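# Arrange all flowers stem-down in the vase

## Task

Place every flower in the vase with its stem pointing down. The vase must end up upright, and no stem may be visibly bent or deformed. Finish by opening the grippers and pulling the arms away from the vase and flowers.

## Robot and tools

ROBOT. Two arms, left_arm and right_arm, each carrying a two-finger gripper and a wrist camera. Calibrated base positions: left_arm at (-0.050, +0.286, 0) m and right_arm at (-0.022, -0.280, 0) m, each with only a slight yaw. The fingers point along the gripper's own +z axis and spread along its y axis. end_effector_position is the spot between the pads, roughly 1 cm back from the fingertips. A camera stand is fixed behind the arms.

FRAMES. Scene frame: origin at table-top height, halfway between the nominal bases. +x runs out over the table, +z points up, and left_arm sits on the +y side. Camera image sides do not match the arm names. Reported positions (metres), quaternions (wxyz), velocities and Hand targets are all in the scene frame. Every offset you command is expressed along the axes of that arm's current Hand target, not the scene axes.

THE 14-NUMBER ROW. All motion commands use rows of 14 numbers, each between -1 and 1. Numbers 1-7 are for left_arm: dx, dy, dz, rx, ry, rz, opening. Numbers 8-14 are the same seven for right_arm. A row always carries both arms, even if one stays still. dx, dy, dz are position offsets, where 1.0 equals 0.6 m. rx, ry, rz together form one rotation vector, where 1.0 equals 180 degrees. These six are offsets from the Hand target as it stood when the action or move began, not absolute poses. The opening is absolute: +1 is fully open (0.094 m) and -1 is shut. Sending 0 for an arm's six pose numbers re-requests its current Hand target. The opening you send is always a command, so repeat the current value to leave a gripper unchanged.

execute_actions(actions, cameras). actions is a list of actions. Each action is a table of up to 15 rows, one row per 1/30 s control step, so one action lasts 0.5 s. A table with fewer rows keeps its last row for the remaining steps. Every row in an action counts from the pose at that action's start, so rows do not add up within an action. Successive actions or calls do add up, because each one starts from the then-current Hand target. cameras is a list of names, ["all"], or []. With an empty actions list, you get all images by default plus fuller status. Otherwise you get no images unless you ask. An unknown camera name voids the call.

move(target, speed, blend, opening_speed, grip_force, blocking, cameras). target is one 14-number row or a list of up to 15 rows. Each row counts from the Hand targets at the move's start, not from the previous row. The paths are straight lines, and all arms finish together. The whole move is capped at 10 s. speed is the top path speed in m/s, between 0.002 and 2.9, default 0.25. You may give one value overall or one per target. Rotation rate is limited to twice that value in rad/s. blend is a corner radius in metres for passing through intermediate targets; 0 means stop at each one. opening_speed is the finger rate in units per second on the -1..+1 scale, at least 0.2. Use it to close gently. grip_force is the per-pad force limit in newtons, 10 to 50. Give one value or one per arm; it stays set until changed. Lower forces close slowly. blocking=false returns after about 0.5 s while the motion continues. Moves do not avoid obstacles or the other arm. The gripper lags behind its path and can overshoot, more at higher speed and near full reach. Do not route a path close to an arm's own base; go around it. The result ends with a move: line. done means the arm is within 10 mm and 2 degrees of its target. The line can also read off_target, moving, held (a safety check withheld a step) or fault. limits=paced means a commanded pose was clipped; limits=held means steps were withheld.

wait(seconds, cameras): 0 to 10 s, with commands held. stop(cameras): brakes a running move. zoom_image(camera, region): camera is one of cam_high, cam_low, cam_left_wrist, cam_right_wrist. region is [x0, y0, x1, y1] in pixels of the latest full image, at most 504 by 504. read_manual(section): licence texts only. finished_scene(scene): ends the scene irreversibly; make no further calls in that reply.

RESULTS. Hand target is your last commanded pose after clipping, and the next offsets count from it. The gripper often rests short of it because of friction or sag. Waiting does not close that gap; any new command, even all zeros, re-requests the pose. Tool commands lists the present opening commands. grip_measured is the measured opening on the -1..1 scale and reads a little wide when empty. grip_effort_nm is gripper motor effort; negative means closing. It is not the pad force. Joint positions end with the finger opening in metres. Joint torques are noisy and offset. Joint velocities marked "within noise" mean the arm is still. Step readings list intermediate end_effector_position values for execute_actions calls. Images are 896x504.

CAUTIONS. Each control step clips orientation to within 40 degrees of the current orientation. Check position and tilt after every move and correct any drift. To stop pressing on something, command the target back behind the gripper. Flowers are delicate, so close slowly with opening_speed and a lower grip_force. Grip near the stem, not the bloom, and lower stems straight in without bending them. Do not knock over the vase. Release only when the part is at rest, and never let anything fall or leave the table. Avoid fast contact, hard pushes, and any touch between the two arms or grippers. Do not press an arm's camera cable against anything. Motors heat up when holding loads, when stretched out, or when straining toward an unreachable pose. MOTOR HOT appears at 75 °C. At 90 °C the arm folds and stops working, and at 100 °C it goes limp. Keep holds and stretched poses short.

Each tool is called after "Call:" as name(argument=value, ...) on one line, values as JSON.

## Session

Call:
execute_actions(actions=[])

Call:
zoom_image(camera="cam_high", region=[240, 170, 560, 490])

Call:
zoom_image(camera="cam_low", region=[180, 230, 640, 430])

Scene clock: 0.00 s.
left_arm: end_effector_position=(+0.3429, +0.2774, +0.0798) grip_measured=+1.000 grip_effort_nm=n/a end_effector_quat_wxyz=(+0.555, -0.001, +0.831, +0.022) | right_arm: end_effector_position=(+0.3663, -0.2678, +0.0974) grip_measured=+1.000 grip_effort_nm=n/a end_effector_quat_wxyz=(+0.602, -0.018, +0.798, +0.028)
Joint positions: left_arm=[-0.019 1.548 0.375 0.78 -0.097 -0.001 0.094] | right_arm=[-0.027 1.547 0.309 0.96 -0.065 0.005 0.094]
Joint velocities: within noise
Joint torques (N m): no reading
Motor temperatures (°C): left_arm=[34 42 42 48 33 32 30] | right_arm=[32 42 38 40 33 34 31]
Heat: left arm: 48 °C; right arm: 42 °C.
Hand target: left_arm +0.3457, +0.2772, +0.0861; +0.563, -0.001, +0.826, +0.022 | right_arm +0.3697, -0.2677, +0.1062; +0.612, -0.019, +0.790, +0.028
Tool commands: left_gripper/opening=+1.0 right_gripper/opening=+1.0
camera_calibration:
cam_left_wrist: T_world_to_cam=[[0.0054699, -0.997678, 0.0678825, 0.263787], [-0.726736, -0.0505956, -0.68505, 0.354167], [0.686895, -0.0455855, -0.725326, -0.0456191], [0, 0, 0, 1]] pos_world=[0.287278, 0.279015, 0.191627]
cam_right_wrist: T_world_to_cam=[[0.0520773, -0.997807, 0.0408582, -0.290313], [-0.652558, -0.0649718, -0.754948, 0.327607], [0.755947, 0.0126534, -0.65451, -0.0915627], [0, 0, 0, 1]] pos_world=[0.298118, -0.267232, 0.19926]

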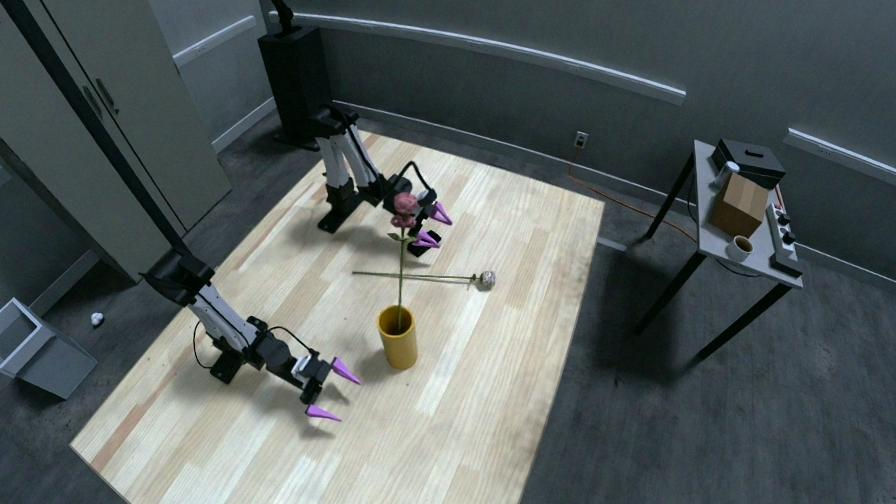

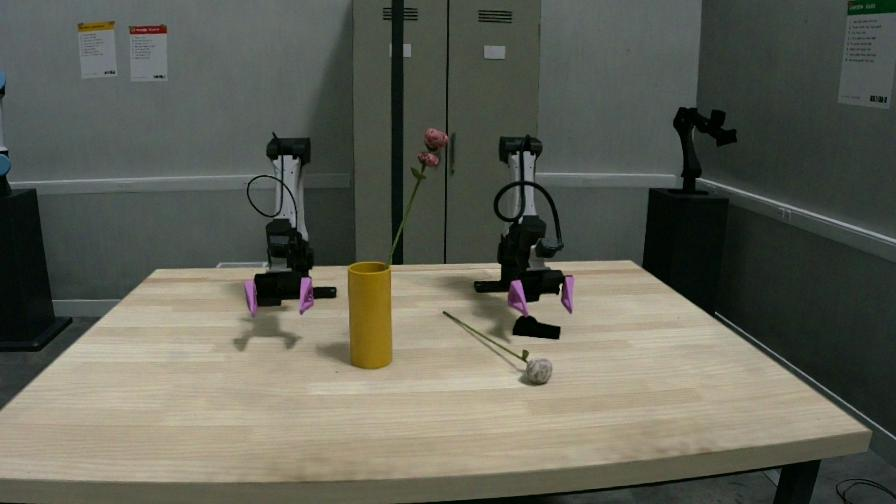

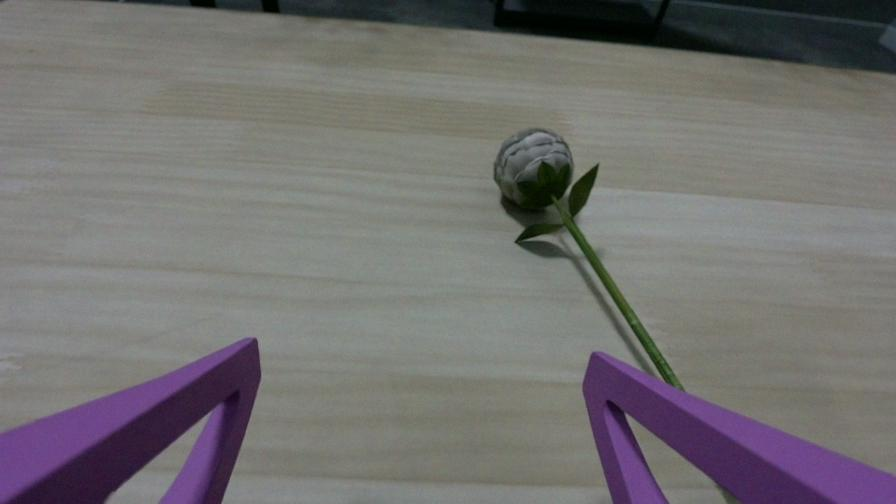

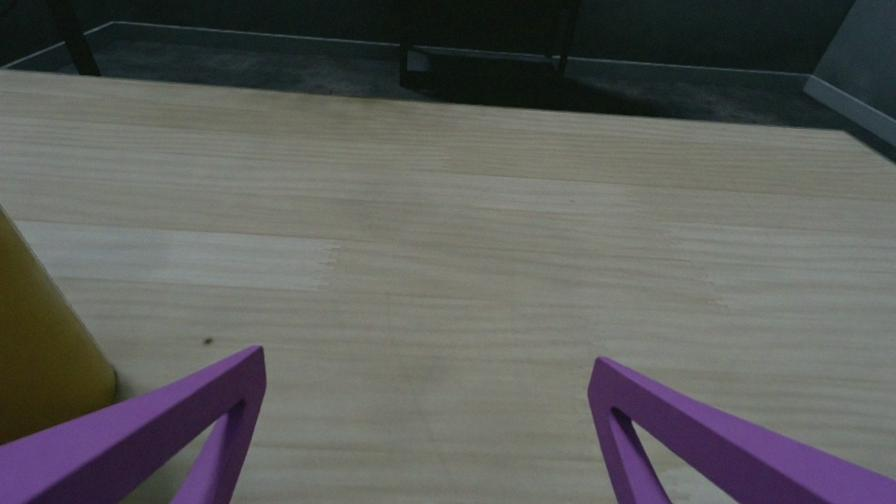

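Scaled by 1.575 from the camera's 896x504 image, which has a finer 1280x720 frame.

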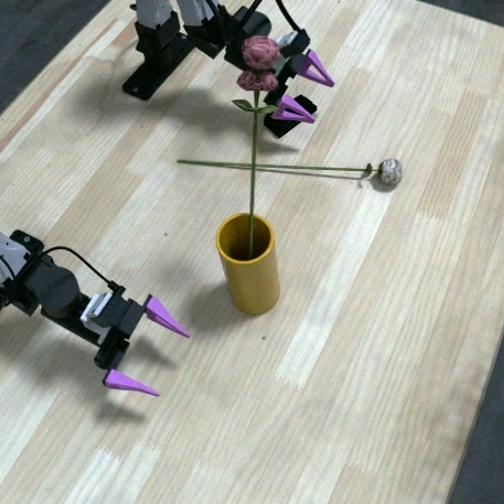

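Scaled by 1.096 from the camera's 896x504 image, which has a finer 1280x720 frame.

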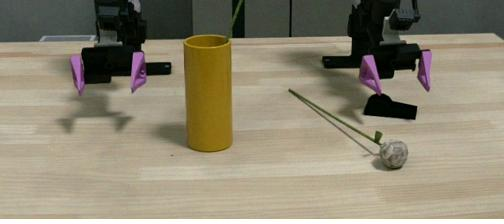

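Call:
move(target=[-0.0198,-0.1967,0.0365,-0.0538,0.3791,-0.0997,-0.3,0,0,0,0,0,0,1.0], speed=0.45, cameras=["cam_left_wrist","cam_low"])

Scene clock: 22.60 s.
left_arm: end_effector_position=(+0.3709, +0.1639, +0.0834) grip_measured=-0.298 grip_effort_nm=-0.12 end_effector_quat_wxyz=(-0.001, -0.174, +0.985, +0.005) | right_arm: end_effector_position=(+0.3663, -0.2678, +0.0974) grip_measured=+1.000 grip_effort_nm=-0.01 end_effector_quat_wxyz=(+0.602, -0.018, +0.798, +0.028)
Joint positions: left_arm=[-0.239 2.259 2.075 -1.392 -0.007 -0.635 0.033] | right_arm=[-0.027 1.547 0.309 0.96 -0.065 0.005 0.094]
Joint torques (N m): left_arm=[-0.25 -9.91 8.42 0.24 0.05 -0.2] | right_arm=[0.01 -4.49 7.39 2.02 -0.06 0]
Motor temperatures (°C): left_arm=[34 44 45 54 33 32 30] | right_arm=[32 44 40 44 33 33 31]
Heat: left arm: 54 °C; right arm: 44 °C.
Hand target: left_arm +0.3736, +0.1598, +0.0850; +0.000, -0.179, +0.984, +0.000 | right_arm +0.3697, -0.2677, +0.1062; +0.612, -0.019, +0.790, +0.028
Off the commanded pose: left_arm 0.005 m, 1 deg | right_arm 0.009 m, 2 deg.
move: done
camera_calibration:
cam_left_wrist: T_world_to_cam=[[0.424382, -0.904147, 0.0491738, -0.0190813], [-0.833558, -0.368884, 0.411225, 0.371647], [-0.353669, -0.215506, -0.910207, 0.361781], [0, 0, 0, 1]] pos_world=[0.445838, 0.197808, 0.177403]
Images, in order (width x height): cam_low 896x504, cam_left_wrist 896x504.

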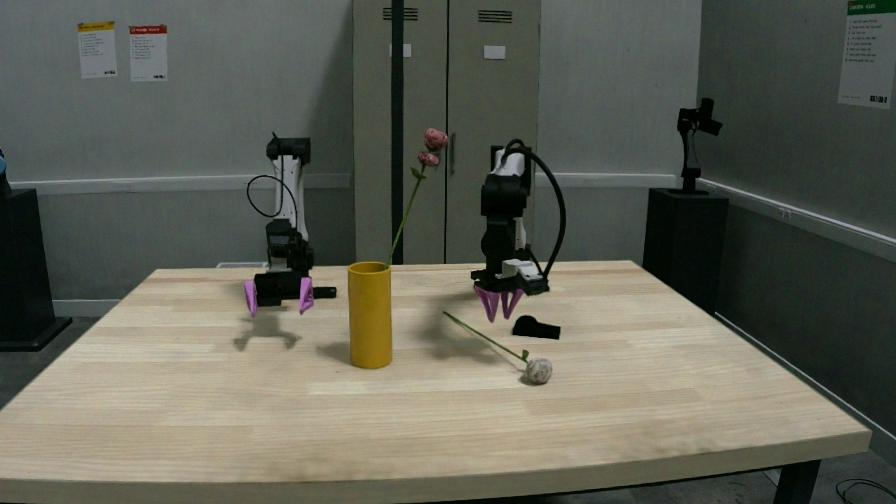

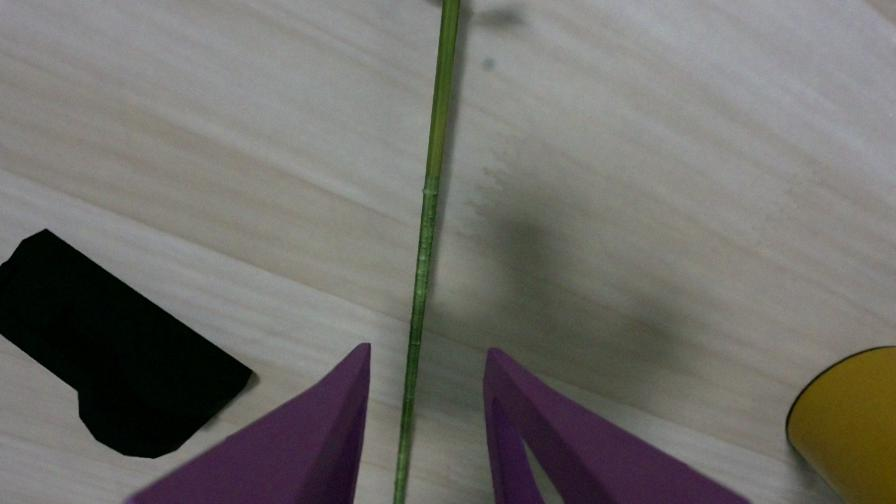

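Call:
move(target=[[0,0.005,0.12,0,0,0.0089,-0.3,0,0,0,0,0,0,1.0],[0,0.005,0.12,0,0,0.0089,-1,0,0,0,0,0,0,1.0],[0.1577,0.024,-0.5917,0.198,-0.4711,0.198,-1,0,0,0,0,0,0,1.0],[0.2967,-0.215,-0.6817,0.198,-0.4711,0.198,-1,0,0,0,0,0,0,1.0]], speed=[0.2,0.2,0.45,0.35], blend=[0,0,0.06,0], grip_force=30, cameras=["all"])

Scene clock: 35.53 s.
left_arm: end_effector_position=(+0.2535, -0.0259, +0.4818) grip_measured=-0.911 grip_effort_nm=-0.67 end_effector_quat_wxyz=(+0.681, +0.162, +0.698, -0.152) | right_arm: end_effector_position=(+0.3663, -0.2678, +0.0974) grip_measured=+1.000 grip_effort_nm=-0.01 end_effector_quat_wxyz=(+0.602, -0.018, +0.798, +0.028)
Joint positions: left_arm=[-0.97 1.416 1.646 -0.261 -0.569 -0.008 0.004] | right_arm=[-0.027 1.547 0.309 0.96 -0.065 0.005 0.094]
Joint torques (N m): left_arm=[-0.25 -4.53 9.28 1.9 -0.16 -0.01] | right_arm=[0.01 -4.49 7.39 2.02 -0.06 0]
Heat: left arm: 51 °C; right arm: 46 °C.
Hand target: left_arm +0.2525, -0.0236, +0.4941; +0.690, +0.153, +0.690, -0.153 | right_arm +0.3697, -0.2677, +0.1062; +0.612, -0.019, +0.790, +0.028
Off the commanded pose: left_arm 0.013 m, 2 deg | right_arm 0.009 m, 2 deg.
grip_force (N): 30, 30
move: off_target (left_arm)
camera_calibration:
cam_left_wrist: T_world_to_cam=[[-0.481282, -0.872813, 0.0810205, 0.0546745], [-0.41328, 0.14443, -0.899077, 0.577947], [0.773025, -0.466194, -0.430228, 0.118679], [0, 0, 0, 1]] pos_world=[0.173426, 0.0195749, 0.566248]
cam_right_wrist: T_world_to_cam=[[0.0520773, -0.997807, 0.0408582, -0.290313], [-0.652558, -0.0649718, -0.754948, 0.327607], [0.755947, 0.0126534, -0.65451, -0.0915627], [0, 0, 0, 1]] pos_world=[0.298118, -0.267232, 0.19926]

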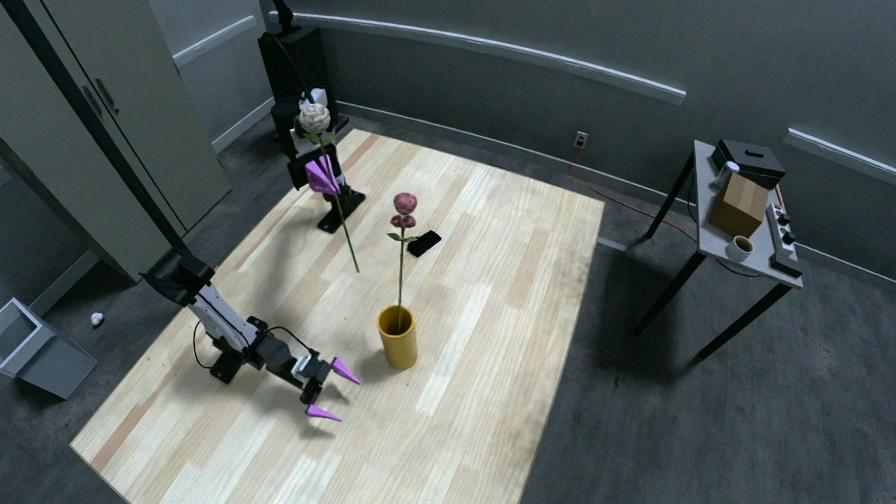

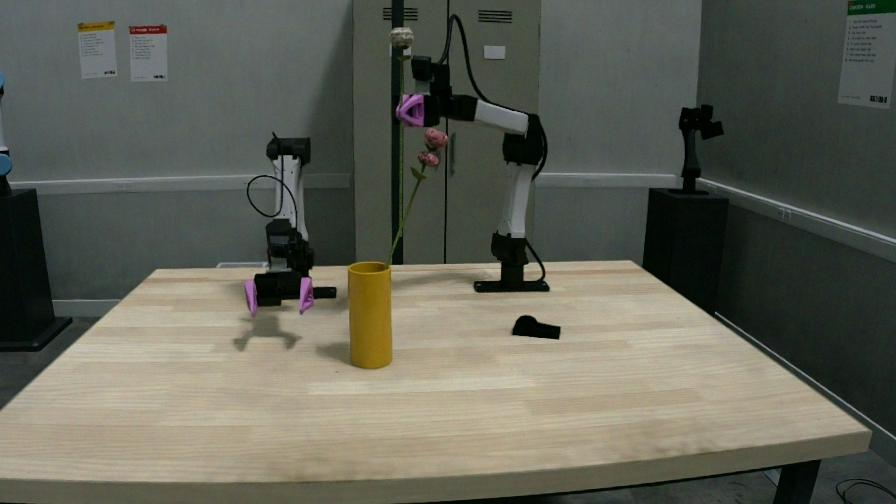

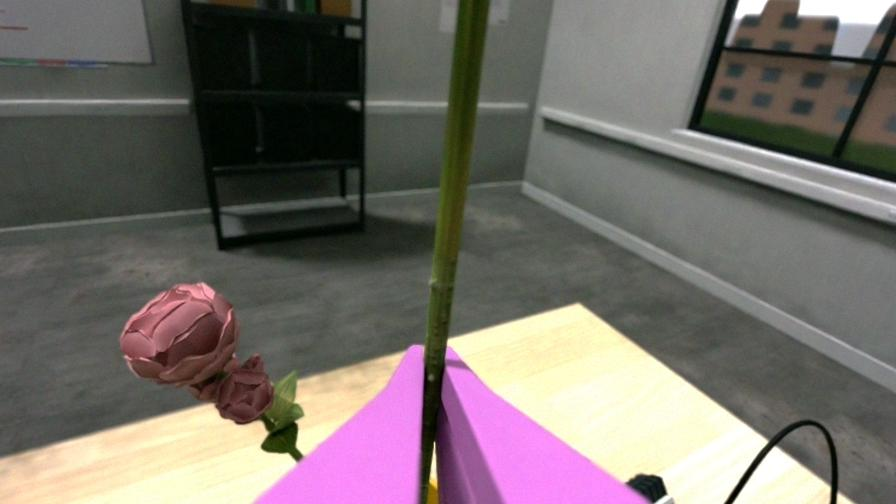

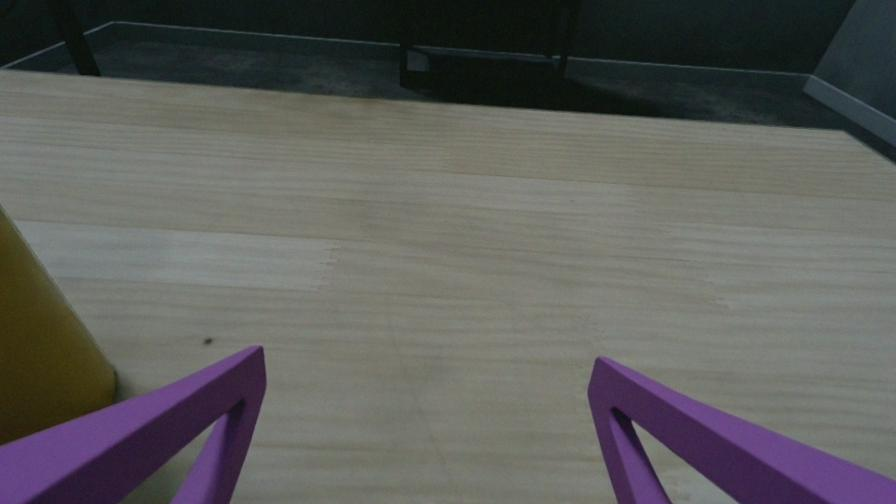

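Call:
move(target=[-0.0133,-0.004,0.2333,0,0,0,-1,0,0,0,0,0,0,1.0], speed=0.3, cameras=["cam_high","cam_low"])

Call:
zoom_image(camera="cam_high", region=[340, 230, 460, 380])

Call:
zoom_image(camera="cam_low", region=[310, 200, 450, 380])

Scene clock: 42.83 s.
left_arm: end_effector_position=(+0.3782, -0.0854, +0.4933) grip_measured=-0.911 grip_effort_nm=-0.67 end_effector_quat_wxyz=(+0.684, +0.156, +0.698, -0.147) | right_arm: end_effector_position=(+0.3663, -0.2678, +0.0974) grip_measured=+1.000 grip_effort_nm=-0.01 end_effector_quat_wxyz=(+0.602, -0.018, +0.798, +0.028)
Joint positions: left_arm=[-0.789 1.956 2.307 -0.375 -0.404 -0.001 0.004] | right_arm=[-0.027 1.547 0.309 0.96 -0.065 0.005 0.094]
Joint torques (N m): left_arm=[0.54 -8.68 8.92 2.02 0.12 -0.09] | right_arm=[0.02 -4.51 7.39 2.02 -0.06 0]
Heat: left arm: 52 °C; right arm: 46 °C.
Hand target: left_arm +0.3784, -0.0849, +0.5020; +0.690, +0.153, +0.690, -0.153 | right_arm +0.3697, -0.2677, +0.1062; +0.612, -0.019, +0.790, +0.028
Off the commanded pose: left_arm 0.009 m, 1 deg | right_arm 0.009 m, 2 deg.
grip_force (N): 30, 30
move: done
Images, in order (width x height): cam_high 896x504, cam_low 896x504.

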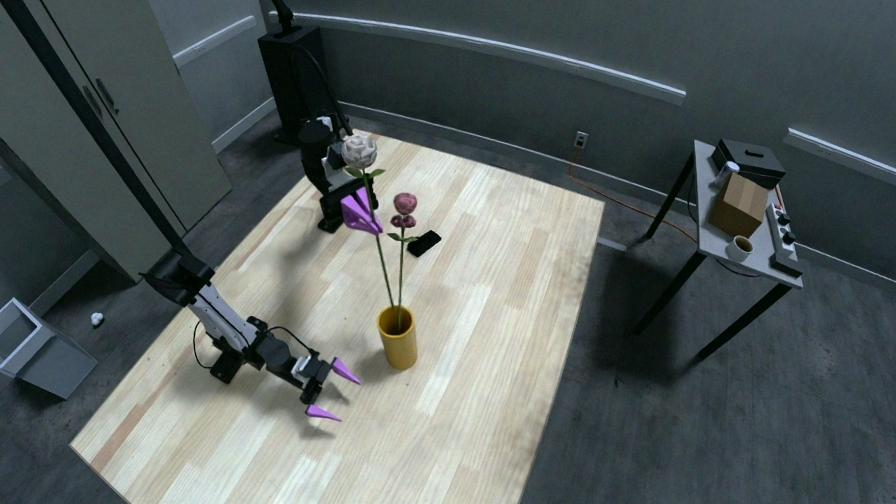

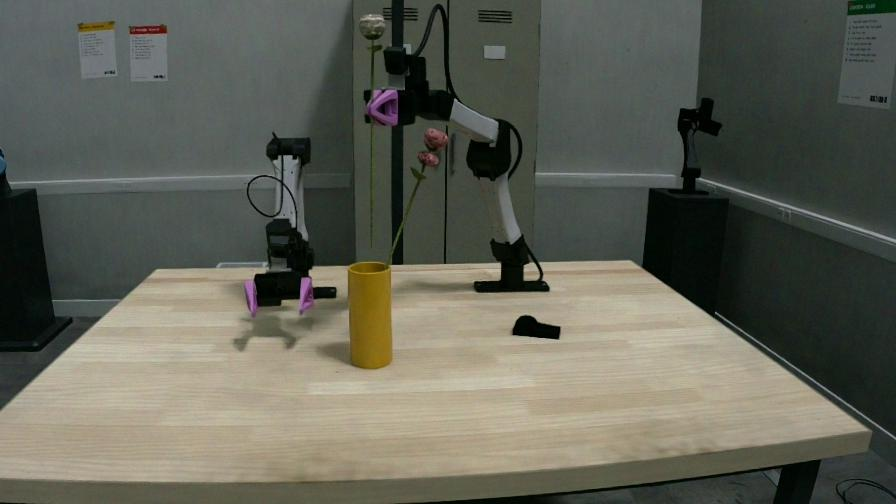

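Scaled by 3.360 from the camera's 896x504 image, which has a finer 1280x720 frame.

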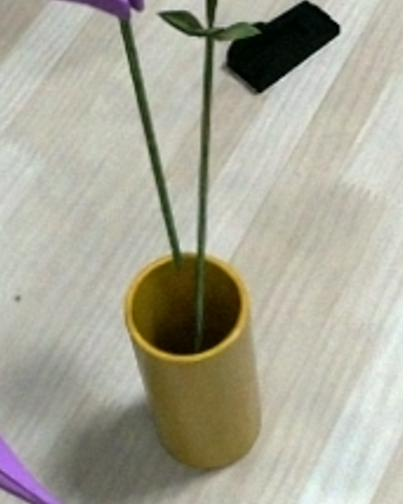

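Scaled by 2.800 from the camera's 896x504 image, which has a finer 1280x720 frame.

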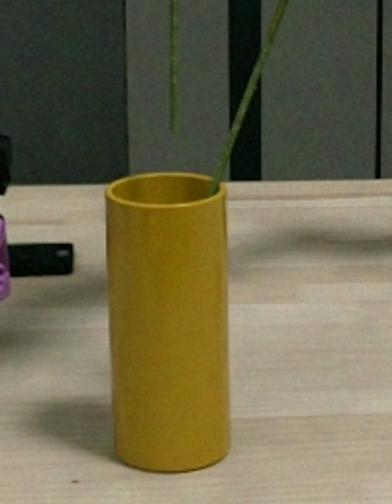

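Call:
move(target=[[0.05,-0.016,0.013,0,0,0,-1,0,0,0,0,0,0,1.0],[0.388,-0.016,0.013,0,0,0,-1,0,0,0,0,0,0,1.0],[0.388,-0.016,0.013,0,0,0,-0.6,0,0,0,0,0,0,1.0],[0.388,-0.016,-0.22,0,0,0,-0.6,0,0,0,0,0,0,1.0]], speed=[0.2,0.2,0.2,0.25], blend=[0.015,0,0,0], cameras=["cam_high","cam_low","cam_left_wrist"])

Scene clock: 49.53 s.
left_arm: end_effector_position=(+0.2573, -0.0403, +0.2633) grip_measured=-0.602 grip_effort_nm=0.10 end_effector_quat_wxyz=(+0.685, +0.159, +0.695, -0.150) | right_arm: end_effector_position=(+0.3663, -0.2678, +0.0974) grip_measured=+1.000 grip_effort_nm=-0.01 end_effector_quat_wxyz=(+0.602, -0.018, +0.798, +0.028)
Joint positions: left_arm=[-0.989 1.462 0.778 0.663 -0.595 -0.001 0.019] | right_arm=[-0.027 1.547 0.309 0.96 -0.065 0.005 0.094]
Joint torques (N m): left_arm=[-0.14 -6.48 6.61 1.96 -0.06 -0.05] | right_arm=[0.01 -4.49 7.39 2.02 -0.06 0]
Heat: left arm: 53 °C; right arm: 46 °C.
Hand target: left_arm +0.2547, -0.0378, +0.2692; +0.690, +0.153, +0.690, -0.153 | right_arm +0.3697, -0.2677, +0.1062; +0.612, -0.019, +0.790, +0.028
Off the commanded pose: left_arm 0.007 m, 1 deg | right_arm 0.009 m, 2 deg.
grip_force (N): 30, 30
move: done
camera_calibration:
cam_left_wrist: T_world_to_cam=[[-0.475746, -0.875978, 0.0795462, 0.0605062], [-0.406057, 0.138504, -0.903291, 0.384271], [0.780246, -0.462037, -0.42159, 0.0110148], [0, 0, 0, 1]] pos_world=[0.176227, 0.00486825, 0.34694]
Images, in order (width x height): cam_high 896x504, cam_low 896x504, cam_left_wrist 896x504.

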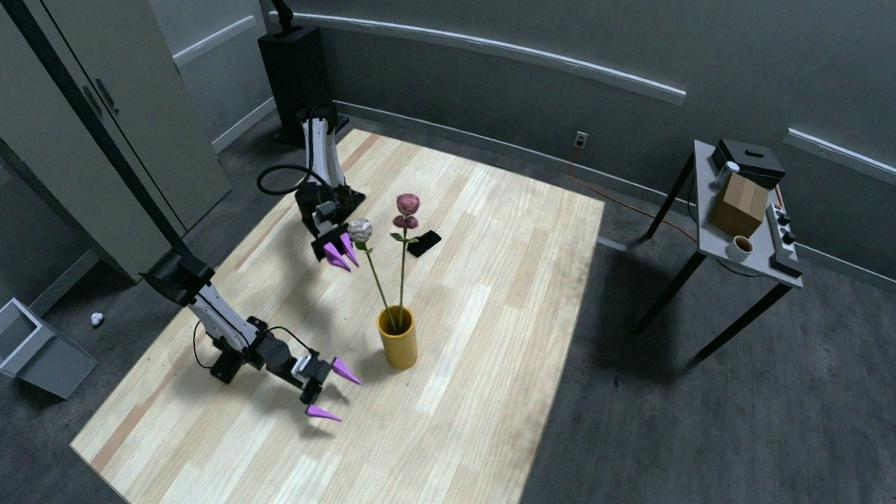

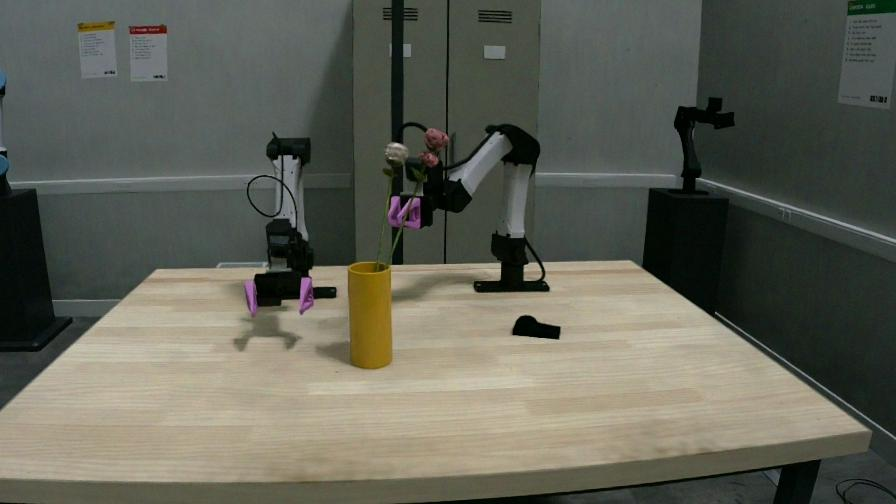

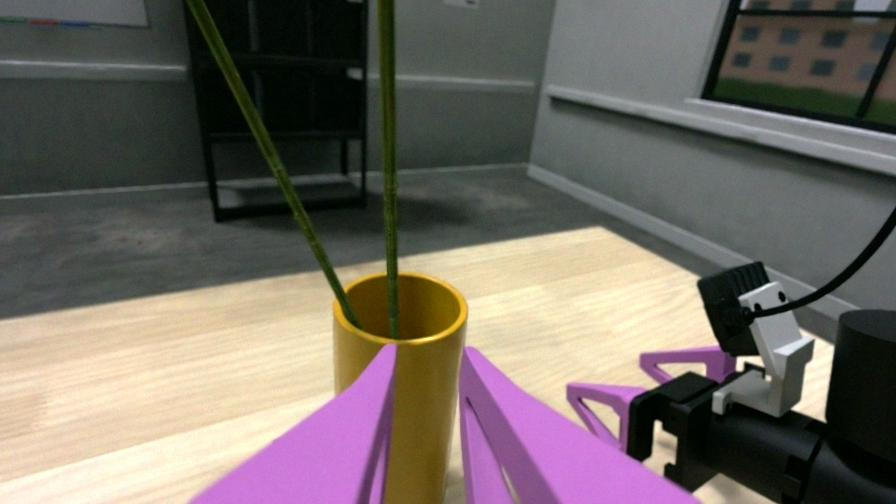

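Call:
move(target=[0.0667,0.1007,-0.139,0,0,0,-0.6,0,0,0,0,0,0,1.0], speed=0.25, cameras=["cam_high","cam_low"])

Scene clock: 52.83 s.
left_arm: end_effector_position=(+0.2041, +0.0496, +0.2287) grip_measured=-0.602 grip_effort_nm=0.10 end_effector_quat_wxyz=(+0.689, +0.155, +0.691, -0.153) | right_arm: end_effector_position=(+0.3663, -0.2678, +0.0974) grip_measured=+1.000 grip_effort_nm=-0.01 end_effector_quat_wxyz=(+0.602, -0.018, +0.798, +0.028)
Joint positions: left_arm=[-0.989 1.053 0.347 0.702 -0.595 -0.001 0.019] | right_arm=[-0.027 1.547 0.309 0.96 -0.065 0.005 0.094]
Joint torques (N m): left_arm=[1.03 -3 6.75 1.83 0.09 -0.06] | right_arm=[0.01 -4.49 7.38 2.02 -0.06 0]
Heat: left arm: 53 °C; right arm: 46 °C.
Hand target: left_arm +0.2046, +0.0522, +0.2292; +0.690, +0.153, +0.690, -0.153 | right_arm +0.3697, -0.2677, +0.1062; +0.612, -0.019, +0.790, +0.028
Off the commanded pose: left_arm 0.003 m, 0 deg | right_arm 0.009 m, 2 deg.
grip_force (N): 30, 30
move: done
Images, in order (width x height): cam_high 896x504, cam_low 896x504.

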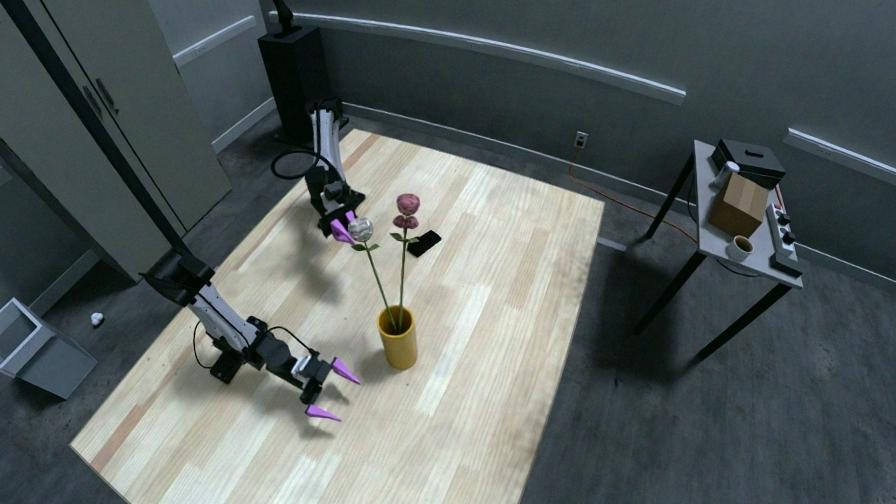

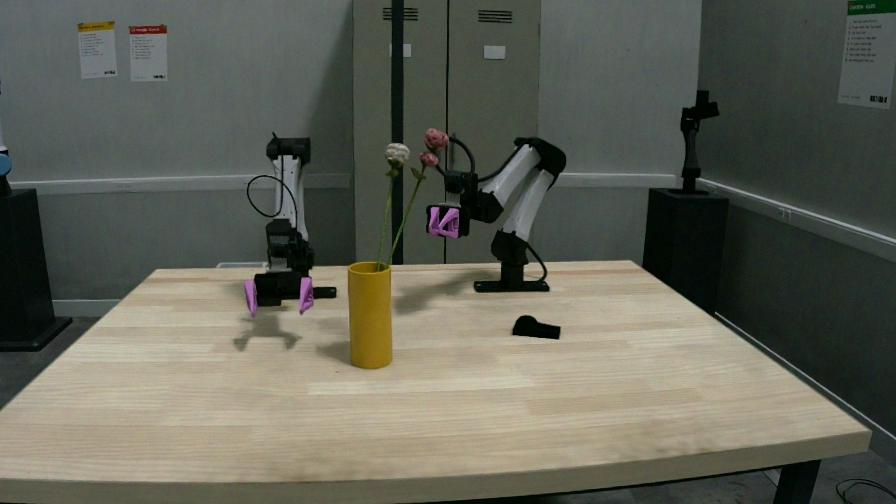

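Call:
finished_scene(scene=2)

The scene is finished: the task was done.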